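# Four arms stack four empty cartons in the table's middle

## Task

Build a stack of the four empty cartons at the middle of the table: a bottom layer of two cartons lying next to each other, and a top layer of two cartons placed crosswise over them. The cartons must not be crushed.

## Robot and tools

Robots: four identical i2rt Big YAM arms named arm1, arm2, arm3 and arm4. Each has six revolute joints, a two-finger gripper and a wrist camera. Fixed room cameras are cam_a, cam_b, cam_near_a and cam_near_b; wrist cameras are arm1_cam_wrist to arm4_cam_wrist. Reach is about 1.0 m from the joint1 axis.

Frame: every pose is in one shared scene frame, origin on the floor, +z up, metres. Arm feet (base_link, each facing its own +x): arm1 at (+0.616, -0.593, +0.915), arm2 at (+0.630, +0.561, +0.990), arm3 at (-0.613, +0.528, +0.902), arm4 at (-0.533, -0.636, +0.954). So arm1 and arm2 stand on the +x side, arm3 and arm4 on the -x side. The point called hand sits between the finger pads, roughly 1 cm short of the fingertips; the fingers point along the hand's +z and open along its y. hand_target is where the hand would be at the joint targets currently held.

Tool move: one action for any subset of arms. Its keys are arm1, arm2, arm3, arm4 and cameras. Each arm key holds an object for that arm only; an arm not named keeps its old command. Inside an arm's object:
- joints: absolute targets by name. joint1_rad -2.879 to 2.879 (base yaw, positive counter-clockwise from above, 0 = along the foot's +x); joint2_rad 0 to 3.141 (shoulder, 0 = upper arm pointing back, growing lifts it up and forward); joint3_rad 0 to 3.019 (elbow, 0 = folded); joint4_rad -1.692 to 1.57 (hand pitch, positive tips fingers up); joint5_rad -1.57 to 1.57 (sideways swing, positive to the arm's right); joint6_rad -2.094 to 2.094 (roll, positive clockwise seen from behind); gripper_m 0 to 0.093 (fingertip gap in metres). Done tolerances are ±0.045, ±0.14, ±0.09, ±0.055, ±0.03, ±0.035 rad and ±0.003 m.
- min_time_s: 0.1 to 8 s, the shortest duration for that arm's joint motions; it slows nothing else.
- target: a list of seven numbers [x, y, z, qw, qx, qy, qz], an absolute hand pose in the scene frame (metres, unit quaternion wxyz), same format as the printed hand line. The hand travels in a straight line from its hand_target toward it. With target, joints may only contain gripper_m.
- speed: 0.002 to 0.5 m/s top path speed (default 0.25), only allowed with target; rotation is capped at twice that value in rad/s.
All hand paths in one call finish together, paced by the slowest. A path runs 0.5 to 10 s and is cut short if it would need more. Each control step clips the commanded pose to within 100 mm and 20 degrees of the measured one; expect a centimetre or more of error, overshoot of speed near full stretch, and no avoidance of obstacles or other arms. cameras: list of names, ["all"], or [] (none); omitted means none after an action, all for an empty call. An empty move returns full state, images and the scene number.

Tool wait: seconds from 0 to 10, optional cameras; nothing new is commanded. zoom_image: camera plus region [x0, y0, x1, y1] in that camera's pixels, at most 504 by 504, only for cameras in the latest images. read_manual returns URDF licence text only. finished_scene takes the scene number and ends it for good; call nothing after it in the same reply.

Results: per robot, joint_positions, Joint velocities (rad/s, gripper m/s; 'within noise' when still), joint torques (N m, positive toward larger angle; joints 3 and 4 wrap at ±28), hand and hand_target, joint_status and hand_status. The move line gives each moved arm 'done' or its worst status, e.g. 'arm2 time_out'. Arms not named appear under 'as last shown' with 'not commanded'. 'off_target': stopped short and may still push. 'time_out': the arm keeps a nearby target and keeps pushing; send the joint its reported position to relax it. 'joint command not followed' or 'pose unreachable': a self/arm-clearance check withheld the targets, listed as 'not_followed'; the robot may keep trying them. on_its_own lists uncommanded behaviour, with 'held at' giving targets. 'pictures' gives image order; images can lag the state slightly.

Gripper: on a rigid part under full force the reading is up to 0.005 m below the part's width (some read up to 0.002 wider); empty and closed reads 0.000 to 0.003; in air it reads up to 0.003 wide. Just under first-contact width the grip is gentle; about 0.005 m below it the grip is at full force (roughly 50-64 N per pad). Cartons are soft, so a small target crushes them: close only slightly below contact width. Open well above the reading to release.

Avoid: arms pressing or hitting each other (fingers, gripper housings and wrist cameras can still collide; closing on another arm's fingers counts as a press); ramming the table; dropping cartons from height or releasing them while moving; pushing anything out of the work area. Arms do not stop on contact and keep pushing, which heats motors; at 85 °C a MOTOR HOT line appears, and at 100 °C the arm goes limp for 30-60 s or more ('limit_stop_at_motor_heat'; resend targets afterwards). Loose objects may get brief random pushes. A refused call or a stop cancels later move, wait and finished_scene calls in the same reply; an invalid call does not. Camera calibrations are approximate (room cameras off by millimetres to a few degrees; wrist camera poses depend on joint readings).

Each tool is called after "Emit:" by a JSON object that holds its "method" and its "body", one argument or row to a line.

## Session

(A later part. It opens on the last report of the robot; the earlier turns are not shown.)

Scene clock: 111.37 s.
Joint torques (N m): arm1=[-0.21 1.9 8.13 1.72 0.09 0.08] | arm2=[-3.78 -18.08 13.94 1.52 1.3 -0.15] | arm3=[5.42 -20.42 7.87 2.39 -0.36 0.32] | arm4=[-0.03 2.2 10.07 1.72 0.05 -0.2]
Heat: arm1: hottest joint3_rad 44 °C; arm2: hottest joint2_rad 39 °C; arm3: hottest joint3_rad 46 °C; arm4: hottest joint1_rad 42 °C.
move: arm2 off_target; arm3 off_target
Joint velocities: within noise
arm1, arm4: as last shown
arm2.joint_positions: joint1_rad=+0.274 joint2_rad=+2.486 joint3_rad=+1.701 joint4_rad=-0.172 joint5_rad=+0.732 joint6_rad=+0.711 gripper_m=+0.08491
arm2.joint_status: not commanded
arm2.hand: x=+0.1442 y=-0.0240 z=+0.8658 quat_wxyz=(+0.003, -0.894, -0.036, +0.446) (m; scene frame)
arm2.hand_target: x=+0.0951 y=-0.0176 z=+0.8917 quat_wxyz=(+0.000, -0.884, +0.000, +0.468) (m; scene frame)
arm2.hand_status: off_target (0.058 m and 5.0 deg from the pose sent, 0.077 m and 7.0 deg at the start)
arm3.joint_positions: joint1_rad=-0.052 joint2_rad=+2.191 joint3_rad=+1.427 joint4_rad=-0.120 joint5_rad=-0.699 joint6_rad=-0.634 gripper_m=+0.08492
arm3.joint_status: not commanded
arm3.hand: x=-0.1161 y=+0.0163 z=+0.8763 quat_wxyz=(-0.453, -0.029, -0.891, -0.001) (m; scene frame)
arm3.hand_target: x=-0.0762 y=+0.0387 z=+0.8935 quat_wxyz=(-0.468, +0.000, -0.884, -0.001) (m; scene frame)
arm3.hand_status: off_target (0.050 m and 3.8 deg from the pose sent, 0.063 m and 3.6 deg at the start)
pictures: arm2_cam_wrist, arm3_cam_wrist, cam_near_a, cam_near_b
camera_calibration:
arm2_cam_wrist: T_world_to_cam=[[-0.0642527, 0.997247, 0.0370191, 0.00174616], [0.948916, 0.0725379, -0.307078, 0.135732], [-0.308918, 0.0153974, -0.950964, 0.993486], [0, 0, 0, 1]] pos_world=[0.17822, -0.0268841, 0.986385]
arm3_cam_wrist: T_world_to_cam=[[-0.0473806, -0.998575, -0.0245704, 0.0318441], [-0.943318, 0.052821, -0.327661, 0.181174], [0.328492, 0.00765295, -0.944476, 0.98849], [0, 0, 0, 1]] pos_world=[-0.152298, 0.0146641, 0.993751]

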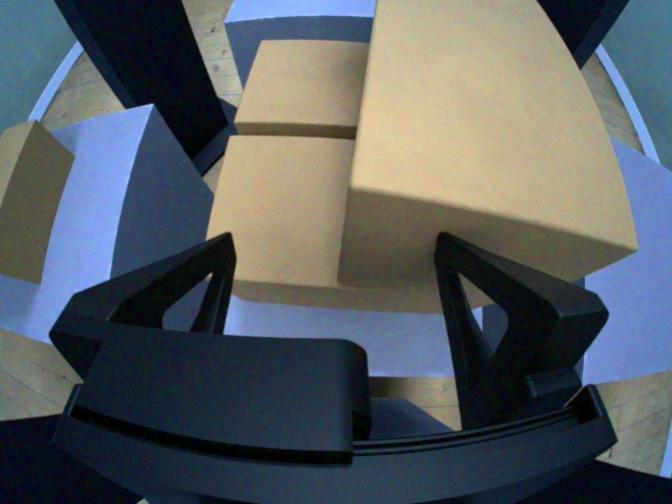

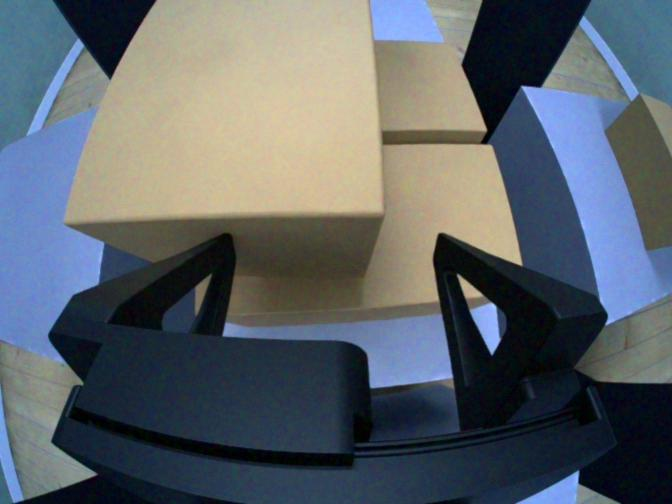

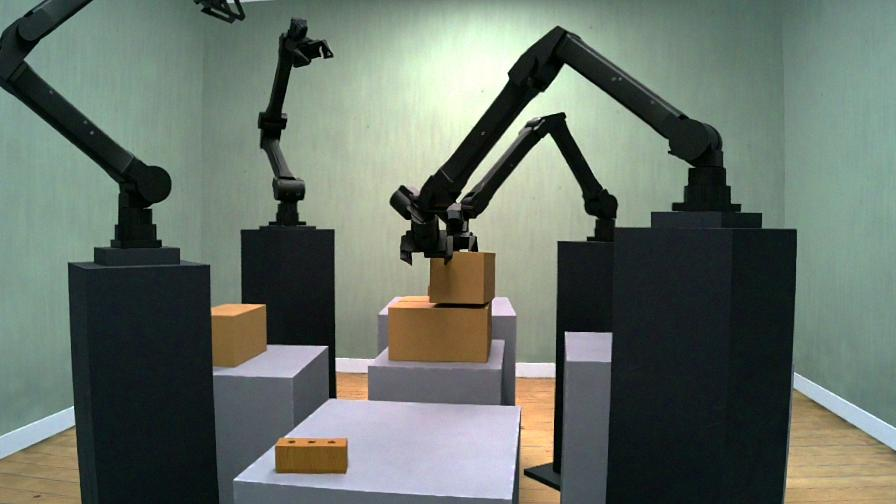

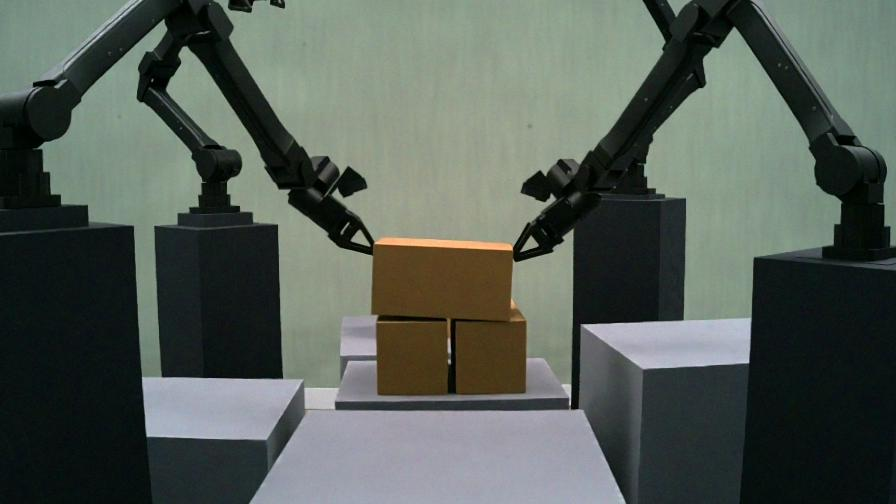

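Emit:
{"method": "move", "body": {
  "arm2": {"target":[0.083,-0.02,0.874,0,-0.884,0,0.468],"speed":0.04},
  "arm3": {"target":[-0.086,0.037,0.888,-0.468,0,-0.884,0],"speed":0.04},
  "cameras": ["cam_near_b","cam_near_a"]
}}

Emit:
{"method": "zoom_image", "body": {
  "camera": "cam_near_b",
  "region": [330, 200, 580, 420]
}}

Scene clock: 113.33 s.
Joint torques (N m): arm1=[-0.15 1.9 8.14 1.74 0.09 0.08] | arm2=[-4.89 -17.49 13.56 2.58 1 -0.26] | arm3=[3.96 -20.37 7.5 2.24 -0.38 0.19] | arm4=[0.09 1.9 10 1.74 0.04 -0.21]
Heat: arm1: hottest joint3_rad 44 °C; arm2: hottest joint2_rad 40 °C; arm3: hottest joint3_rad 46 °C; arm4: hottest joint1_rad 42 °C.
move: arm2 off_target; arm3 off_target
Joint velocities: arm1=[-0.044 -0.015 -0.017 0.012 -0.095 0.007 0] | arm2=[within noise] | arm3=[within noise] | arm4=[within noise]
arm1, arm4: as last shown
arm2.joint_positions: joint1_rad=+0.274 joint2_rad=+2.516 joint3_rad=+1.725 joint4_rad=-0.172 joint5_rad=+0.732 joint6_rad=+0.710 gripper_m=+0.08491
arm2.joint_status: not commanded
arm2.hand: x=+0.1428 y=-0.0262 z=+0.8531 quat_wxyz=(+0.006, -0.895, -0.038, +0.445) (m; scene frame)
arm2.hand_target: x=+0.0868 y=-0.0147 z=+0.8764 quat_wxyz=(+0.001, -0.883, +0.000, +0.468) (m; scene frame)
arm2.hand_status: off_target (0.064 m and 5.3 deg from the pose sent, 0.062 m and 5.0 deg at the start)
arm3.joint_positions: joint1_rad=-0.048 joint2_rad=+2.188 joint3_rad=+1.409 joint4_rad=-0.105 joint5_rad=-0.708 joint6_rad=-0.634 gripper_m=+0.08492
arm3.joint_status: not commanded
arm3.hand: x=-0.1164 y=+0.0234 z=+0.8732 quat_wxyz=(-0.455, -0.026, -0.890, -0.006) (m; scene frame)
arm3.hand_target: x=-0.0871 y=+0.0380 z=+0.8883 quat_wxyz=(-0.468, +0.000, -0.884, +0.000) (m; scene frame)
arm3.hand_status: off_target (0.036 m and 3.4 deg from the pose sent, 0.038 m and 3.8 deg at the start)
pictures: cam_near_a, cam_near_b

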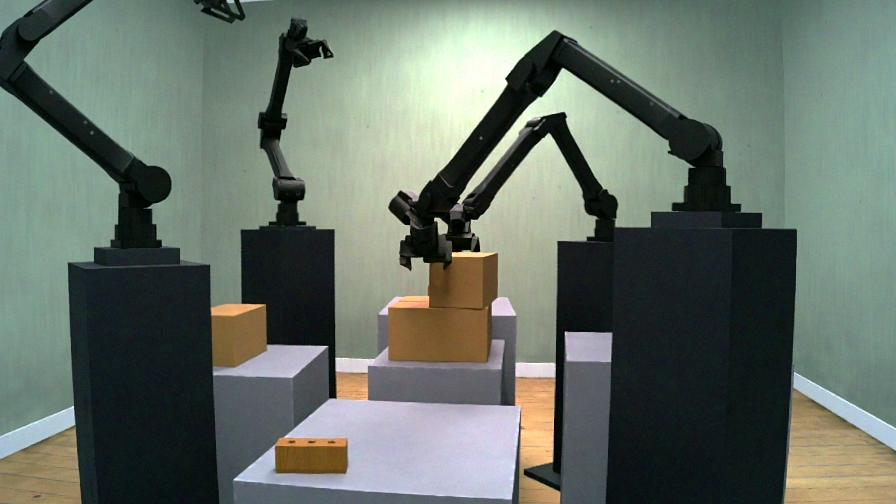

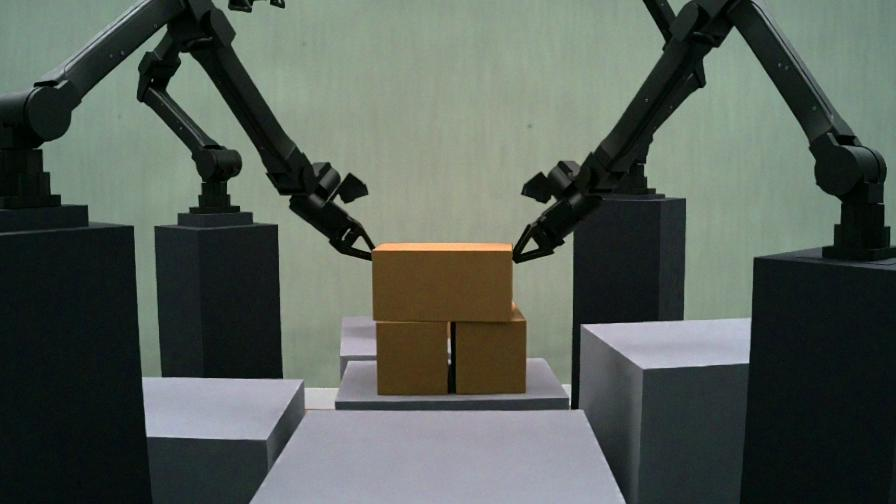

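Scaled by 2.016 from the camera's 896x504 image, which has a finer 1280x720 frame.

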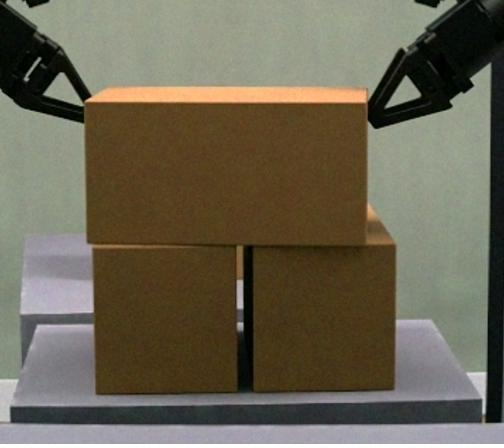

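Emit:
{"method": "move", "body": {
  "arm2": {"target":[0.14,-0.024,0.868,0,-0.884,0,0.468],"speed":0.04},
  "arm3": {"target":[-0.118,0.028,0.88,-0.468,0,-0.884,0],"speed":0.04}
}}

Emit:
{"method": "move", "body": {
  "arm2": {"target":[0.22,-0.02,0.88,0,-0.884,0,0.468],"speed":0.08},
  "arm3": {"target":[-0.2,0.03,0.89,-0.468,0,-0.884,0],"speed":0.08},
  "cameras": ["cam_near_b","cam_near_a","arm2_cam_wrist","arm3_cam_wrist"]
}}

Emit:
{"method": "zoom_image", "body": {
  "camera": "cam_near_b",
  "region": [330, 200, 580, 420]
}}

Scene clock: 116.67 s.
Joint torques (N m): arm1=[-0.15 1.85 8.14 1.73 0.09 0.08] | arm2=[0.91 -19.37 6.79 2.33 0.72 0.09] | arm3=[0.03 -20.25 6.64 1.72 -0.63 0.06] | arm4=[0.15 2.2 10.07 1.74 0.06 -0.19]
Heat: arm1: hottest joint3_rad 44 °C; arm2: hottest joint2_rad 40 °C; arm3: hottest joint3_rad 46 °C; arm4: hottest joint1_rad 42 °C.
move: arm2 off_target; arm3 off_target
Joint velocities: within noise
arm1, arm4: as last shown
arm2.joint_positions: joint1_rad=+0.274 joint2_rad=+2.516 joint3_rad=+1.722 joint4_rad=-0.170 joint5_rad=+0.783 joint6_rad=+0.757 gripper_m=+0.08491
arm2.joint_status: not commanded
arm2.hand: x=+0.1395 y=-0.0191 z=+0.8572 quat_wxyz=(+0.012, -0.888, -0.008, +0.460) (m; scene frame)
arm2.hand_target: x=+0.1400 y=-0.0240 z=+0.8680 quat_wxyz=(+0.000, -0.884, +0.000, +0.468) (m; scene frame)
arm2.hand_status: off_target (0.012 m and 1.9 deg from the pose sent, 0.015 m and 5.3 deg at the start)
arm3.joint_positions: joint1_rad=-0.048 joint2_rad=+2.186 joint3_rad=+1.388 joint4_rad=-0.099 joint5_rad=-0.735 joint6_rad=-0.670 gripper_m=+0.08492
arm3.joint_status: not commanded
arm3.hand: x=-0.1194 y=+0.0337 z=+0.8690 quat_wxyz=(-0.459, -0.008, -0.888, -0.012) (m; scene frame)
arm3.hand_target: x=-0.1180 y=+0.0282 z=+0.8800 quat_wxyz=(-0.468, +0.000, -0.884, +0.000) (m; scene frame)
arm3.hand_status: off_target (0.012 m and 2.0 deg from the pose sent, 0.008 m and 3.5 deg at the start)
pictures: none

Scene clock: 118.43 s.
Joint torques (N m): arm1=[-0.15 1.9 8.13 1.74 0.09 0.09] | arm2=[1.55 -20.42 6.12 0.81 0.71 0.11] | arm3=[-0.62 -19.6 6.16 0.8 -0.7 0.03] | arm4=[-0.03 2.2 10.04 1.72 0.04 -0.21]
Heat: arm1: hottest joint3_rad 44 °C; arm2: hottest joint2_rad 41 °C; arm3: hottest joint3_rad 46 °C; arm4: hottest joint1_rad 42 °C.
move: arm2 off_target; arm3 off_target
Joint velocities: within noise
arm1, arm4: as last shown
arm2.joint_positions: joint1_rad=+0.377 joint2_rad=+2.439 joint3_rad=+1.566 joint4_rad=-0.173 joint5_rad=+0.841 joint6_rad=+0.884 gripper_m=+0.08491
arm2.joint_status: not commanded
arm2.hand: x=+0.2178 y=-0.0147 z=+0.8602 quat_wxyz=(+0.009, -0.886, -0.006, +0.463) (m; scene frame)
arm2.hand_target: x=+0.2199 y=-0.0202 z=+0.8796 quat_wxyz=(+0.000, -0.884, +0.000, +0.468) (m; scene frame)
arm2.hand_status: off_target (0.021 m and 1.3 deg from the pose sent, 0.084 m and 1.9 deg at the start)
arm3.joint_positions: joint1_rad=-0.158 joint2_rad=+2.099 joint3_rad=+1.248 joint4_rad=-0.125 joint5_rad=-0.806 joint6_rad=-0.799 gripper_m=+0.08492
arm3.joint_status: not commanded
arm3.hand: x=-0.1964 y=+0.0364 z=+0.8762 quat_wxyz=(-0.463, -0.003, -0.886, -0.009) (m; scene frame)
arm3.hand_target: x=-0.2000 y=+0.0299 z=+0.8899 quat_wxyz=(-0.468, +0.000, -0.884, +0.000) (m; scene frame)
arm3.hand_status: off_target (0.016 m and 1.3 deg from the pose sent, 0.083 m and 2.0 deg at the start)
pictures: arm2_cam_wrist, arm3_cam_wrist, cam_near_a, cam_near_b
camera_calibration:
arm2_cam_wrist: T_world_to_cam=[[-0.00399844, 0.999797, 0.0197499, -0.000821617], [0.938691, 0.0105612, -0.344598, 0.0971101], [-0.344737, 0.0171612, -0.938542, 1.00785], [0, 0, 0, 1]] pos_world=[0.256282, -0.0175, 0.979386]
arm3_cam_wrist: T_world_to_cam=[[0.00677208, -0.999869, -0.01471, 0.0501803], [-0.93725, -0.00121854, -0.348657, 0.125812], [0.348593, 0.0161481, -0.937135, 1.01184], [0, 0, 0, 1]] pos_world=[-0.235141, 0.0339879, 0.99283]

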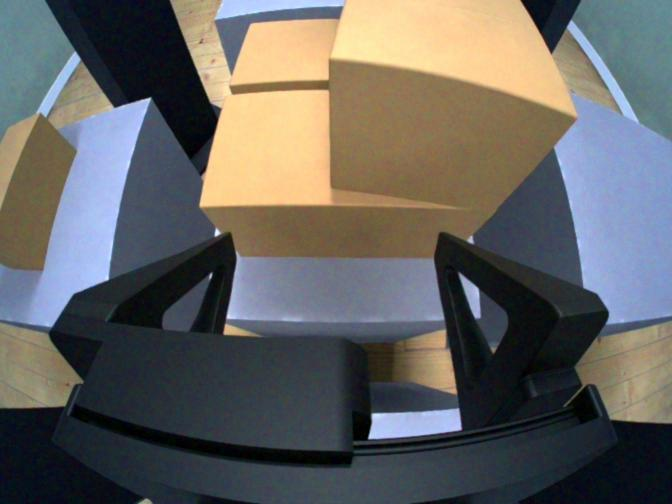

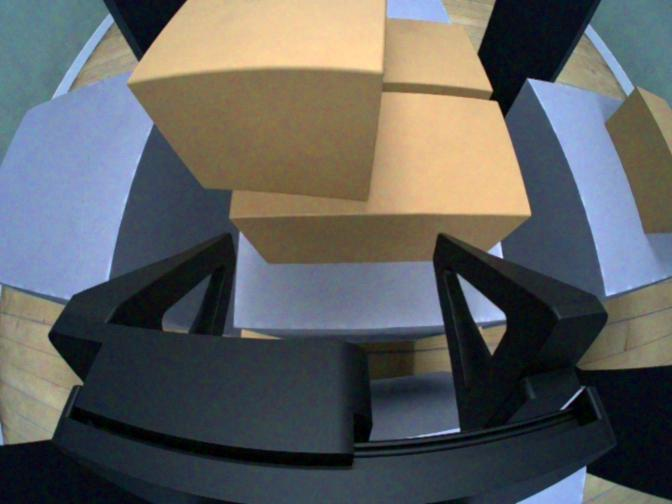

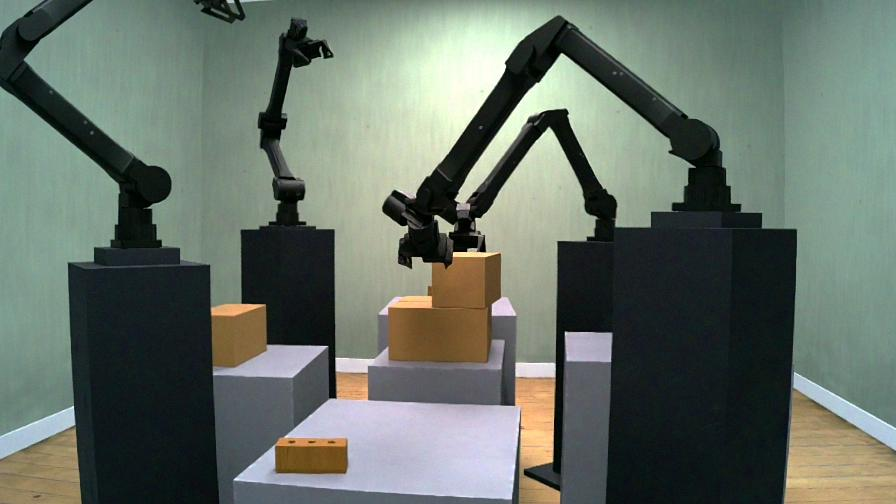

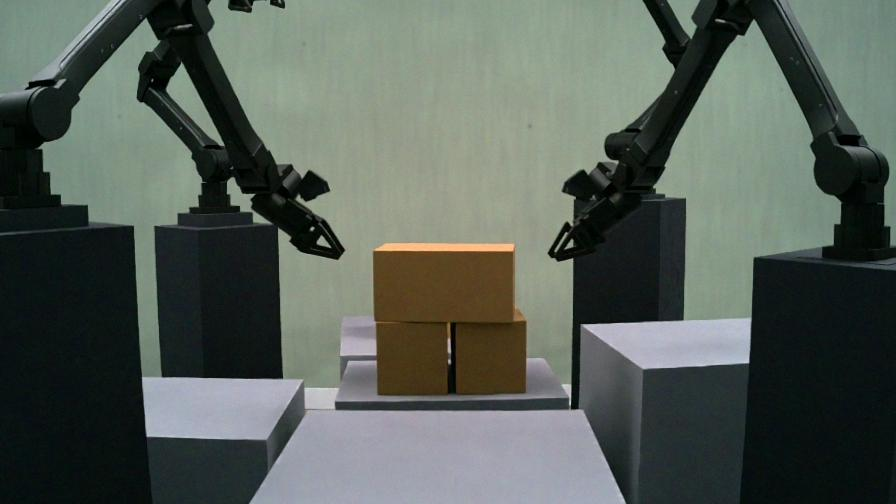

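Scaled by 2.016 from the camera's 896x504 image, which has a finer 1280x720 frame.

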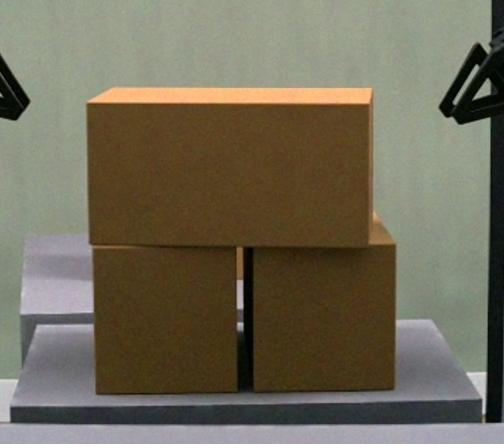

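Emit:
{"method": "move", "body": {
  "arm2": {"joints":{"joint1_rad":-0.76,"joint2_rad":2.0,"joint3_rad":0.5,"joint4_rad":0.9,"joint5_rad":0,"joint6_rad":0},"min_time_s":5},
  "arm3": {"joints":{"joint1_rad":0.9,"joint2_rad":1.7,"joint3_rad":0.45,"joint4_rad":0.7,"joint5_rad":0,"joint6_rad":0},"min_time_s":5},
  "arm1": {"joints":{"joint1_rad":0.81,"joint2_rad":1.737,"joint3_rad":0.278,"joint4_rad":0.859,"joint5_rad":0,"joint6_rad":0,"gripper_m":0.085},"min_time_s":5},
  "arm4": {"joints":{"joint1_rad":-0.99,"joint2_rad":1.737,"joint3_rad":0.278,"joint4_rad":0.859,"joint5_rad":0,"joint6_rad":0,"gripper_m":0.085},"min_time_s":5},
  "cameras": ["arm1_cam_wrist","arm4_cam_wrist","cam_b","cam_near_b","cam_a"]
}}

Scene clock: 128.03 s.
Joint torques (N m): arm1=[1.14 -5.71 1.62 2.28 -0.08 0.03] | arm2=[1.08 -10.11 1.58 3.12 -0.13 -0.11] | arm3=[1.26 -11.16 3.63 2.28 0.23 0.2] | arm4=[-1.14 -7.24 2.25 2.14 0.2 -0.27]
Heat: arm1: hottest joint3_rad 44 °C; arm2: hottest joint2_rad 41 °C; arm3: hottest joint3_rad 45 °C; arm4: hottest joint1_rad 42 °C.
move: arm1 done; arm2 done; arm3 done; arm4 done
Joint velocities: within noise
arm1.joint_positions: joint1_rad=+0.796 joint2_rad=+1.725 joint3_rad=+0.283 joint4_rad=+0.839 joint5_rad=+0.004 joint6_rad=+0.007 gripper_m=+0.08509
arm1.joint_status: all done
arm1.hand: x=+0.2151 y=-0.5859 z=+0.8899 quat_wxyz=(-0.003, +0.885, -0.011, -0.465) (m; scene frame)
arm1.hand_target: x=+0.2169 y=-0.5924 z=+0.8881 quat_wxyz=(+0.000, +0.884, +0.000, -0.467) (m; scene frame)
arm1.hand_status: not commanded
arm2.joint_positions: joint1_rad=-0.753 joint2_rad=+2.022 joint3_rad=+0.507 joint4_rad=+0.878 joint5_rad=+0.005 joint6_rad=+0.010 gripper_m=+0.08492
arm2.joint_status: all done
arm2.hand: x=+0.1604 y=+0.5594 z=+0.9067 quat_wxyz=(-0.002, -0.891, +0.003, +0.454) (m; scene frame)
arm2.hand_target: x=+0.1562 y=+0.5621 z=+0.9193 quat_wxyz=(+0.000, -0.883, +0.001, +0.470) (m; scene frame)
arm2.hand_status: not commanded
arm3.joint_positions: joint1_rad=+0.888 joint2_rad=+1.715 joint3_rad=+0.451 joint4_rad=+0.683 joint5_rad=-0.004 joint6_rad=-0.008 gripper_m=+0.08492
arm3.joint_status: all done
arm3.hand: x=-0.1472 y=+0.5204 z=+0.8982 quat_wxyz=(-0.476, -0.004, -0.879, +0.002) (m; scene frame)
arm3.hand_target: x=-0.1434 y=+0.5253 z=+0.9083 quat_wxyz=(-0.490, -0.003, -0.872, -0.001) (m; scene frame)
arm3.hand_status: not commanded
arm4.joint_positions: joint1_rad=-0.975 joint2_rad=+1.720 joint3_rad=+0.287 joint4_rad=+0.844 joint5_rad=-0.002 joint6_rad=+0.009 gripper_m=+0.08507
arm4.joint_status: all done
arm4.hand: x=-0.1284 y=-0.6299 z=+0.9329 quat_wxyz=(-0.472, +0.003, -0.882, -0.008) (m; scene frame)
arm4.hand_target: x=-0.1336 y=-0.6365 z=+0.9271 quat_wxyz=(-0.467, +0.000, -0.884, -0.001) (m; scene frame)
arm4.hand_status: not commanded
pictures: arm1_cam_wrist, arm4_cam_wrist, cam_a, cam_b, cam_near_b
camera_calibration:
arm1_cam_wrist: T_world_to_cam=[[0.0106168, 0.99994, 0.00263988, 0.580776], [0.937938, -0.00904327, -0.346686, 0.104869], [-0.346641, 0.00615676, -0.937977, 1.03727], [0, 0, 0, 1]] pos_world=[0.255036, -0.586179, 1.00776]
arm4_cam_wrist: T_world_to_cam=[[0.02186, -0.999756, -0.00310393, -0.627069], [-0.933741, -0.0193069, -0.357428, 0.205038], [0.357281, 0.0107117, -0.933936, 1.04652], [0, 0, 0, 1]] pos_world=[-0.168742, -0.634167, 1.04872]

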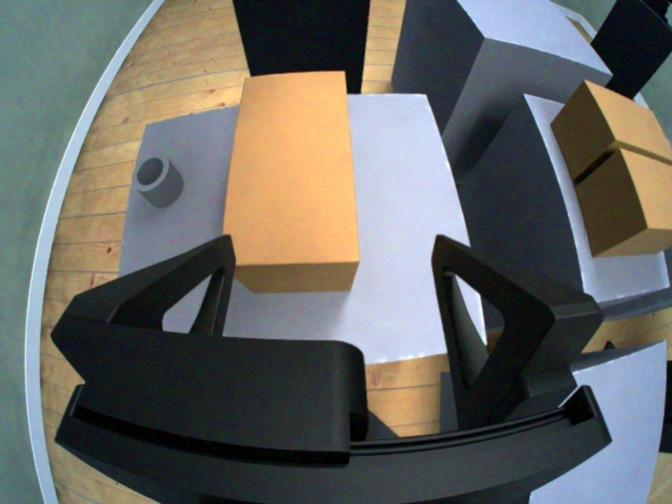

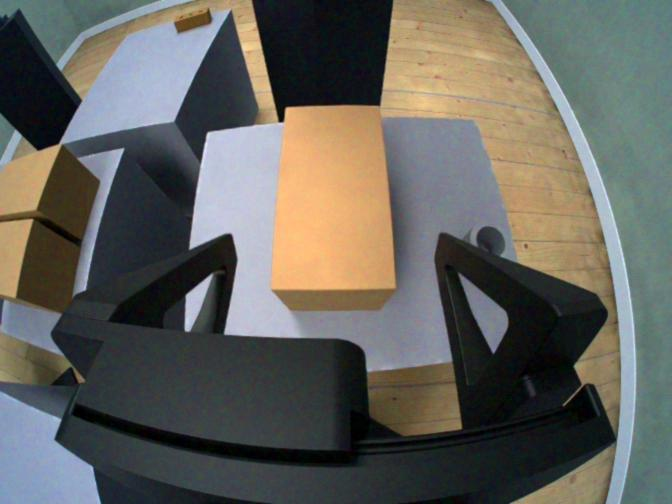

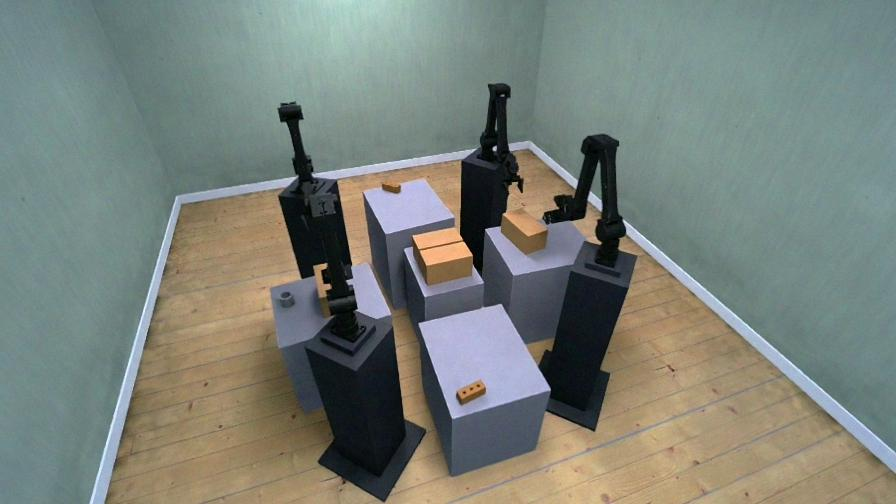

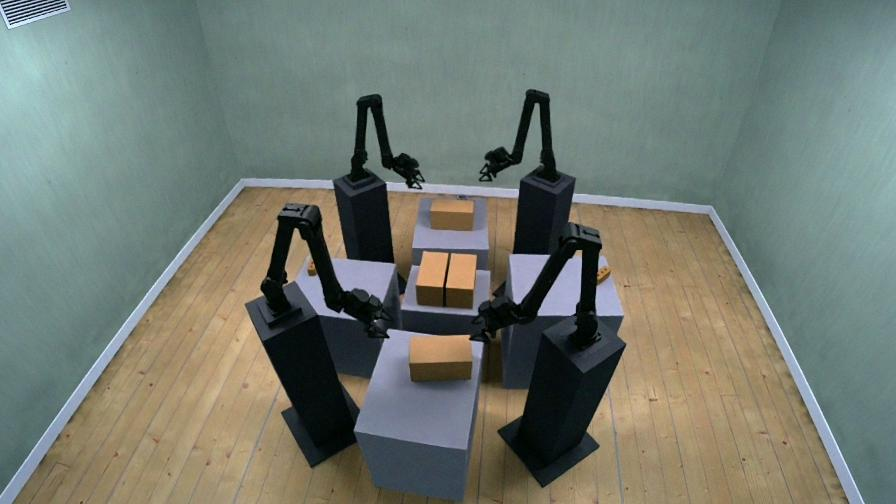

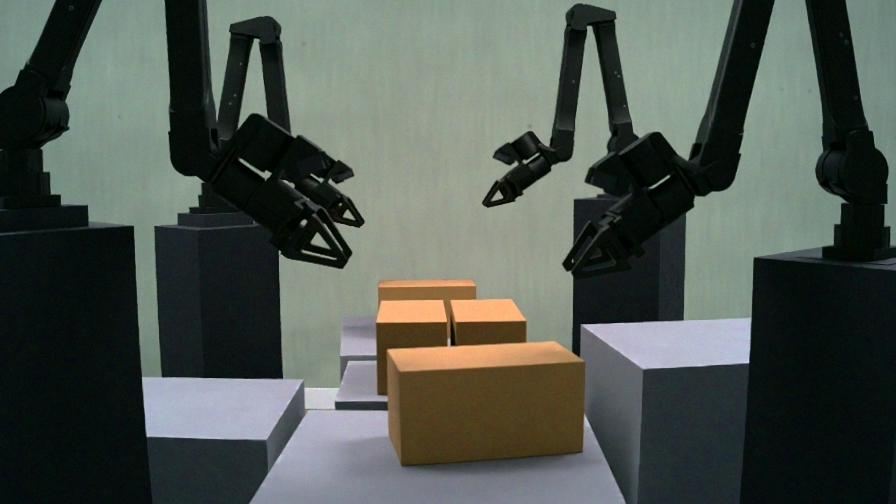

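Emit:
{"method": "move", "body": {
  "arm1": {"target":[0.21,-0.628,0.69,0,0.884,0,-0.468],"speed":0.12},
  "arm4": {"target":[-0.135,-0.631,0.69,-0.468,0,-0.884,0],"speed":0.12},
  "cameras": ["arm1_cam_wrist","arm4_cam_wrist","cam_b"]
}}

Scene clock: 134.10 s.
Joint torques (N m): arm1=[1.14 -8.41 -1.94 2.28 0.19 0.16] | arm2=[0.62 -10.81 1.57 3.11 -0.13 -0.13] | arm3=[1.2 -11.16 3.63 2.28 0.24 0.21] | arm4=[0.44 -10.23 -2.69 2.13 0.21 -0.14]
Heat: arm1: hottest joint3_rad 43 °C; arm2: hottest joint2_rad 40 °C; arm3: hottest joint3_rad 44 °C; arm4: hottest joint1_rad 42 °C.
move: arm1 done; arm4 done
Joint velocities: arm1=[within noise] | arm2=[-0.005 -0.005 0.051 0.007 -0.066 -0.051 0] | arm3=[within noise] | arm4=[within noise]
arm1.joint_positions: joint1_rad=+0.930 joint2_rad=+2.635 joint3_rad=+0.568 joint4_rad=+1.453 joint5_rad=+0.108 joint6_rad=+0.068 gripper_m=+0.08509
arm1.joint_status: not commanded
arm1.hand: x=+0.2100 y=-0.6224 z=+0.6918 quat_wxyz=(-0.004, +0.886, -0.002, -0.463) (m; scene frame)
arm1.hand_target: x=+0.2101 y=-0.6279 z=+0.6900 quat_wxyz=(+0.000, +0.884, +0.000, -0.468) (m; scene frame)
arm1.hand_status: done (0.006 m and 0.9 deg from the pose sent, 0.204 m and 1.3 deg at the start)
arm2, arm3: as last shown
arm3.joint_positions: joint1_rad=+0.888 joint2_rad=+1.715 joint3_rad=+0.451 joint4_rad=+0.683 joint5_rad=-0.004 joint6_rad=-0.007 gripper_m=+0.08492
arm4.joint_positions: joint1_rad=-0.976 joint2_rad=+2.764 joint3_rad=+0.637 joint4_rad=+1.535 joint5_rad=+0.017 joint6_rad=+0.008 gripper_m=+0.08507
arm4.joint_status: not commanded
arm4.hand: x=-0.1292 y=-0.6334 z=+0.6983 quat_wxyz=(-0.471, -0.001, -0.882, +0.001) (m; scene frame)
arm4.hand_target: x=-0.1352 y=-0.6311 z=+0.6902 quat_wxyz=(-0.468, +0.000, -0.884, +0.000) (m; scene frame)
arm4.hand_status: done (0.010 m and 0.4 deg from the pose sent, 0.243 m and 1.1 deg at the start)
pictures: arm1_cam_wrist, arm4_cam_wrist, cam_b
camera_calibration:
arm1_cam_wrist: T_world_to_cam=[[-0.00286084, 0.99992, 0.0123399, 0.614015], [0.940113, 0.00689542, -0.340792, 0.0460701], [-0.34085, 0.010626, -0.940058, 0.852871], [0, 0, 0, 1]] pos_world=[0.249146, -0.623346, 0.809871]
arm4_cam_wrist: T_world_to_cam=[[0.0050534, -0.999959, 0.00753796, -0.640956], [-0.935012, -0.00739779, -0.354538, 0.125727], [0.354579, -0.00525646, -0.935011, 0.818107], [0, 0, 0, 1]] pos_world=[-0.169288, -0.635699, 0.814346]

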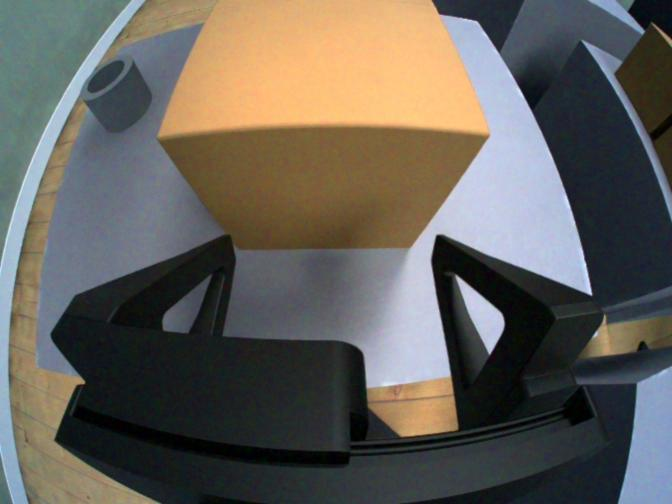

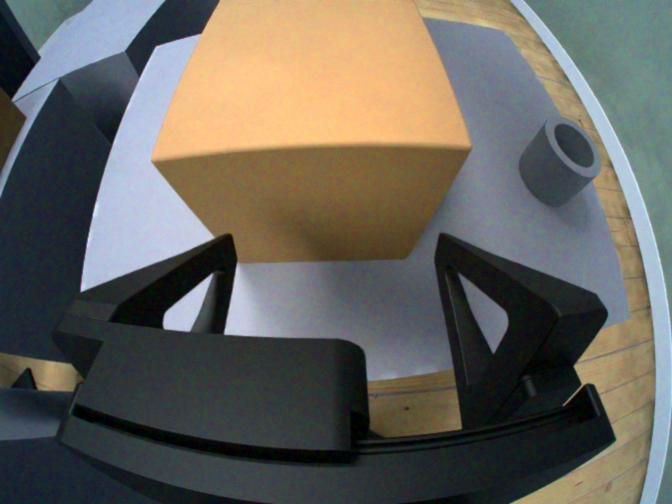

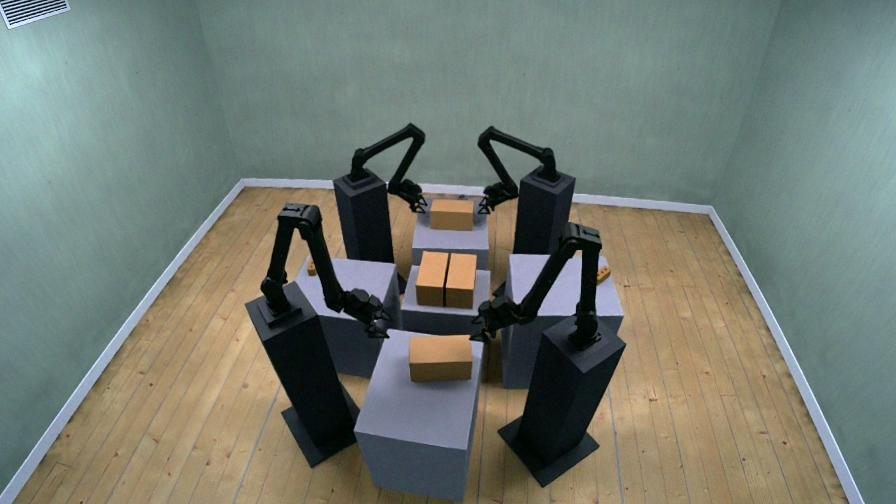

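Emit:
{"method": "move", "body": {
  "arm1": {"target":[0.185,-0.634,0.692,0,0.884,0,-0.468],"speed":0.06},
  "arm4": {"target":[-0.108,-0.623,0.690,-0.468,0,-0.884,0],"speed":0.06}
}}

Emit:
{"method": "move", "body": {
  "arm1": {"target":[0.155,-0.634,0.698,0,0.884,0,-0.468],"speed":0.05},
  "arm4": {"target":[-0.078,-0.623,0.698,-0.468,0,-0.884,0],"speed":0.05},
  "cameras": ["arm1_cam_wrist","arm4_cam_wrist"]
}}

Scene clock: 136.40 s.
Joint torques (N m): arm1=[1.26 -11.63 -1.58 1.22 0.2 0.15] | arm2=[0.5 -10.64 1.52 3.02 -0.19 -0.15] | arm3=[1.26 -11.11 3.64 2.28 0.23 0.21] | arm4=[1.26 -13.98 -2.09 1.1 0.22 -0.09]
Heat: arm1: hottest joint3_rad 43 °C; arm2: hottest joint2_rad 40 °C; arm3: hottest joint3_rad 43 °C; arm4: hottest joint1_rad 42 °C.
move: arm1 off_target; arm4 off_target
Joint velocities: within noise
arm1.joint_positions: joint1_rad=+0.938 joint2_rad=+2.624 joint3_rad=+0.613 joint4_rad=+1.390 joint5_rad=+0.116 joint6_rad=+0.074 gripper_m=+0.08509
arm1.joint_status: not commanded
arm1.hand: x=+0.1940 y=-0.6266 z=+0.6847 quat_wxyz=(-0.005, +0.888, -0.002, -0.459) (m; scene frame)
arm1.hand_target: x=+0.1851 y=-0.6339 z=+0.6921 quat_wxyz=(+0.000, +0.884, +0.000, -0.468) (m; scene frame)
arm1.hand_status: off_target (0.014 m and 1.3 deg from the pose sent, 0.028 m and 0.9 deg at the start)
arm2, arm3: as last shown
arm4.joint_positions: joint1_rad=-0.957 joint2_rad=+2.759 joint3_rad=+0.680 joint4_rad=+1.465 joint5_rad=+0.038 joint6_rad=+0.017 gripper_m=+0.08507
arm4.joint_status: not commanded
arm4.hand: x=-0.1167 y=-0.6290 z=+0.6865 quat_wxyz=(-0.461, -0.002, -0.887, +0.004) (m; scene frame)
arm4.hand_target: x=-0.1082 y=-0.6230 z=+0.6901 quat_wxyz=(-0.468, +0.000, -0.884, +0.000) (m; scene frame)
arm4.hand_status: off_target (0.011 m and 1.0 deg from the pose sent, 0.025 m and 0.4 deg at the start)
pictures: none

Scene clock: 137.63 s.
Joint torques (N m): arm1=[-0.03 -12.92 0.03 1.42 -0.06 0.09] | arm2=[0.09 -10.7 1.57 3.04 -0.15 -0.11] | arm3=[1.26 -11.22 3.64 2.29 0.23 0.21] | arm4=[0.79 -15.68 -0.25 1.48 0.18 -0.11]
Heat: arm1: hottest joint3_rad 42 °C; arm2: hottest joint2_rad 40 °C; arm3: hottest joint3_rad 43 °C; arm4: hottest joint1_rad 42 °C.
move: arm1 off_target; arm4 off_target
Joint velocities: within noise
arm1.joint_positions: joint1_rad=+0.938 joint2_rad=+2.578 joint3_rad=+0.644 joint4_rad=+1.279 joint5_rad=+0.112 joint6_rad=+0.074 gripper_m=+0.08509
arm1.joint_status: not commanded
arm1.hand: x=+0.1782 y=-0.6292 z=+0.6829 quat_wxyz=(-0.005, +0.896, -0.001, -0.444) (m; scene frame)
arm1.hand_target: x=+0.1556 y=-0.6338 z=+0.6985 quat_wxyz=(+0.000, +0.884, +0.000, -0.468) (m; scene frame)
arm1.hand_status: off_target (0.028 m and 3.1 deg from the pose sent, 0.042 m and 1.3 deg at the start)
arm2, arm3: as last shown
arm4.joint_positions: joint1_rad=-0.957 joint2_rad=+2.704 joint3_rad=+0.702 joint4_rad=+1.356 joint5_rad=+0.036 joint6_rad=+0.017 gripper_m=+0.08507
arm4.joint_status: not commanded
arm4.hand: x=-0.1001 y=-0.6280 z=+0.6873 quat_wxyz=(-0.447, -0.001, -0.894, +0.004) (m; scene frame)
arm4.hand_target: x=-0.0785 y=-0.6230 z=+0.6986 quat_wxyz=(-0.468, +0.000, -0.884, +0.000) (m; scene frame)
arm4.hand_status: off_target (0.025 m and 2.7 deg from the pose sent, 0.041 m and 1.0 deg at the start)
pictures: arm1_cam_wrist, arm4_cam_wrist
camera_calibration:
arm1_cam_wrist: T_world_to_cam=[[-0.00537369, 0.999865, 0.0155483, 0.619017], [0.95337, 0.0098145, -0.301645, 0.0456668], [-0.301757, 0.0132023, -0.953294, 0.837494], [0, 0, 0, 1]] pos_world=[0.212508, -0.630439, 0.802528]
arm4_cam_wrist: T_world_to_cam=[[0.00389473, -0.999918, 0.0122197, -0.638981], [-0.952611, -0.00742681, -0.304101, 0.112645], [0.304167, -0.0104563, -0.952561, 0.801299], [0, 0, 0, 1]] pos_world=[-0.133934, -0.629713, 0.80535]

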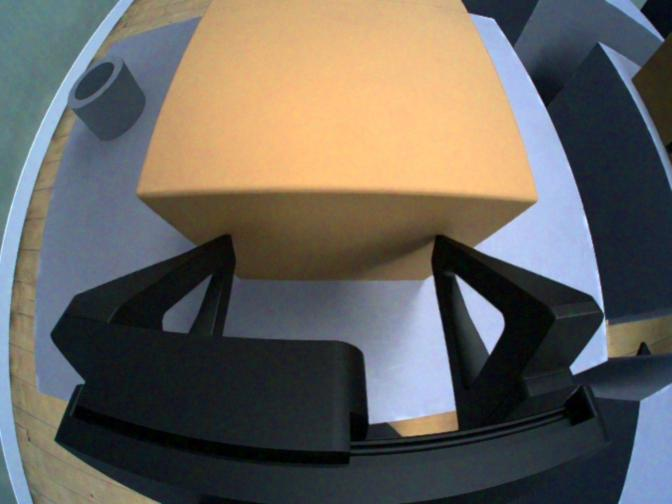

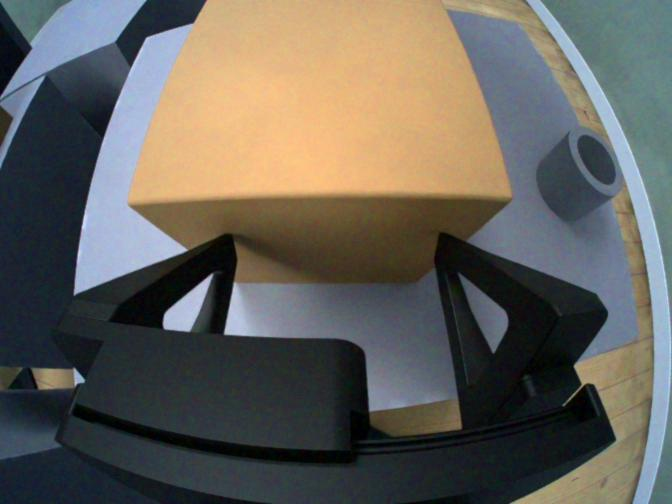

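Emit:
{"method": "move", "body": {
  "arm1": {"target":[0.115,-0.634,0.708,0,0.884,0,-0.468],"speed":0.05},
  "arm4": {"target":[-0.038,-0.621,0.706,-0.468,0,-0.884,0],"speed":0.05}
}}

Emit:
{"method": "move", "body": {
  "arm1": {"target":[0.115,-0.634,0.768,0,0.884,0,-0.468],"speed":0.05},
  "arm4": {"target":[-0.038,-0.621,0.766,-0.468,0,-0.884,0],"speed":0.05},
  "cameras": ["arm1_cam_wrist","arm4_cam_wrist","cam_a","cam_near_a"]
}}

Emit:
{"method": "zoom_image", "body": {
  "camera": "cam_near_a",
  "region": [180, 200, 460, 420]
}}

Scene clock: 139.97 s.
Joint torques (N m): arm1=[-1.32 -13.98 3.88 1.77 -0.28 0] | arm2=[0.38 -10.99 1.73 3.03 -0.15 -0.11] | arm3=[1.26 -11.22 3.62 2.3 0.23 0.22] | arm4=[0.79 -17.14 4.27 1.81 0.24 -0.12]
Heat: arm1: hottest joint3_rad 42 °C; arm2: hottest joint2_rad 40 °C; arm3: hottest joint3_rad 43 °C; arm4: hottest joint1_rad 42 °C.
move: arm1 off_target; arm4 off_target
Joint velocities: within noise
arm1.joint_positions: joint1_rad=+0.938 joint2_rad=+2.517 joint3_rad=+0.653 joint4_rad=+1.135 joint5_rad=+0.108 joint6_rad=+0.074 gripper_m=+0.08509
arm1.joint_status: not commanded
arm1.hand: x=+0.1741 y=-0.6306 z=+0.6816 quat_wxyz=(-0.007, +0.912, +0.003, -0.411) (m; scene frame)
arm1.hand_target: x=+0.1186 y=-0.6332 z=+0.7120 quat_wxyz=(-0.001, +0.884, +0.000, -0.468) (m; scene frame)
arm1.hand_status: off_target (0.065 m and 7.3 deg from the pose sent, 0.068 m and 3.1 deg at the start)
arm2, arm3: as last shown
arm4.joint_positions: joint1_rad=-0.957 joint2_rad=+2.649 joint3_rad=+0.710 joint4_rad=+1.216 joint5_rad=+0.034 joint6_rad=+0.017 gripper_m=+0.08507
arm4.joint_status: not commanded
arm4.hand: x=-0.0961 y=-0.6277 z=+0.6835 quat_wxyz=(-0.412, +0.000, -0.911, +0.004) (m; scene frame)
arm4.hand_target: x=-0.0413 y=-0.6209 z=+0.7102 quat_wxyz=(-0.468, +0.000, -0.884, -0.001) (m; scene frame)
arm4.hand_status: off_target (0.063 m and 7.1 deg from the pose sent, 0.065 m and 2.7 deg at the start)
pictures: none

Scene clock: 141.73 s.
Joint torques (N m): arm1=[-1.2 -15.68 3.07 2.73 -0.15 -0.02] | arm2=[-0.15 -10.34 1.68 3.19 -0.14 -0.09] | arm3=[1.26 -11.16 3.64 2.28 0.23 0.21] | arm4=[0.79 -19.25 2.91 2.81 0.24 -0.11]
Heat: arm1: hottest joint3_rad 42 °C; arm2: hottest joint2_rad 40 °C; arm3: hottest joint3_rad 43 °C; arm4: hottest joint1_rad 42 °C.
move: arm1 off_target; arm4 off_target
Joint velocities: within noise
arm1.joint_positions: joint1_rad=+0.938 joint2_rad=+2.345 joint3_rad=+0.589 joint4_rad=+0.998 joint5_rad=+0.105 joint6_rad=+0.076 gripper_m=+0.08509
arm1.joint_status: not commanded
arm1.hand: x=+0.1730 y=-0.6311 z=+0.7233 quat_wxyz=(-0.007, +0.918, +0.003, -0.397) (m; scene frame)
arm1.hand_target: x=+0.1190 y=-0.6332 z=+0.7699 quat_wxyz=(-0.001, +0.884, +0.000, -0.468) (m; scene frame)
arm1.hand_status: off_target (0.073 m and 9.0 deg from the pose sent, 0.105 m and 7.3 deg at the start)
arm2, arm3: as last shown
arm4.joint_positions: joint1_rad=-0.957 joint2_rad=+2.490 joint3_rad=+0.629 joint4_rad=+1.109 joint5_rad=+0.034 joint6_rad=+0.017 gripper_m=+0.08507
arm4.joint_status: not commanded
arm4.hand: x=-0.0962 y=-0.6277 z=+0.7248 quat_wxyz=(-0.399, +0.000, -0.917, +0.005) (m; scene frame)
arm4.hand_target: x=-0.0419 y=-0.6209 z=+0.7678 quat_wxyz=(-0.468, +0.000, -0.884, -0.001) (m; scene frame)
arm4.hand_status: off_target (0.072 m and 8.8 deg from the pose sent, 0.101 m and 7.1 deg at the start)
pictures: arm1_cam_wrist, arm4_cam_wrist, cam_a, cam_near_a
camera_calibration:
arm1_cam_wrist: T_world_to_cam=[[-0.0111056, 0.999713, 0.021233, 0.617044], [0.979375, 0.015159, -0.201481, -0.0107112], [-0.201745, 0.0185575, -0.979262, 0.879377], [0, 0, 0, 1]] pos_world=[0.194753, -0.633024, 0.845881]
arm4_cam_wrist: T_world_to_cam=[[0.00670033, -0.999875, 0.0142861, -0.640236], [-0.979499, -0.00943887, -0.201226, 0.0492277], [0.201336, -0.0126449, -0.979441, 0.843963], [0, 0, 0, 1]] pos_world=[-0.117412, -0.62902, 0.845664]

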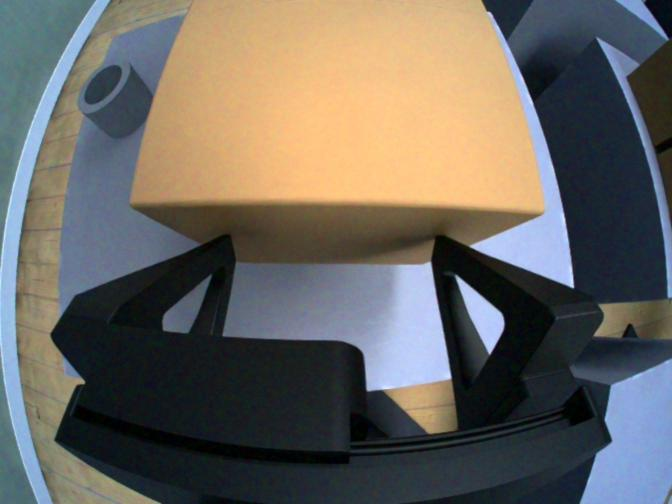

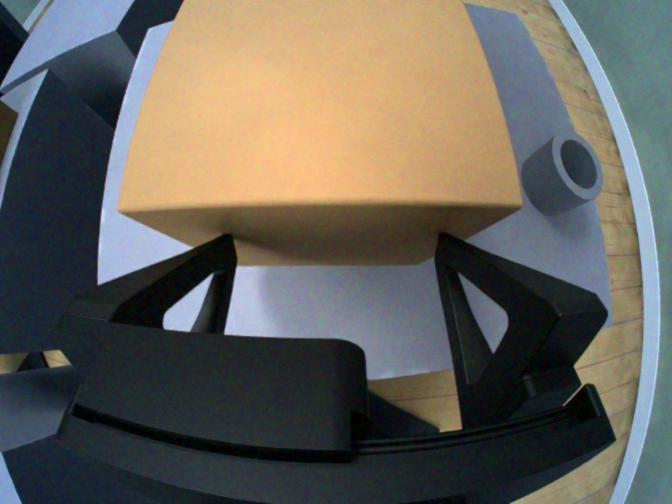

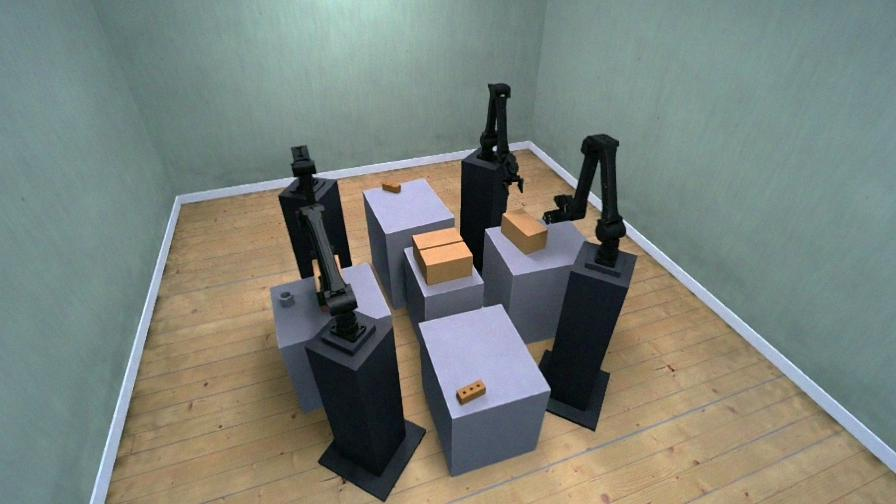

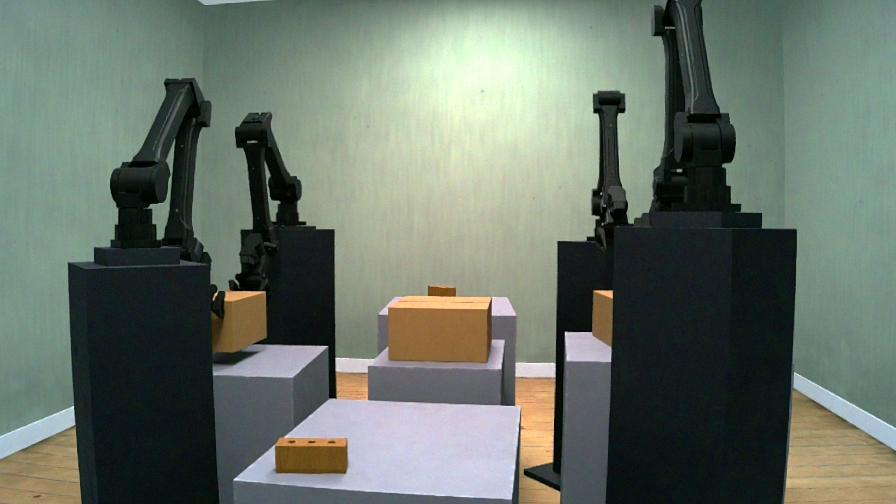

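Scaled by 1.800 from the camera's 896x504 image, which has a finer 1280x720 frame.

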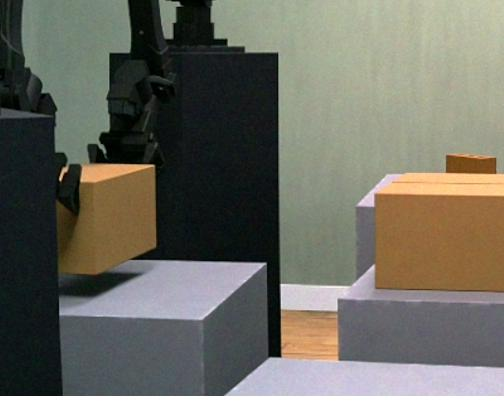

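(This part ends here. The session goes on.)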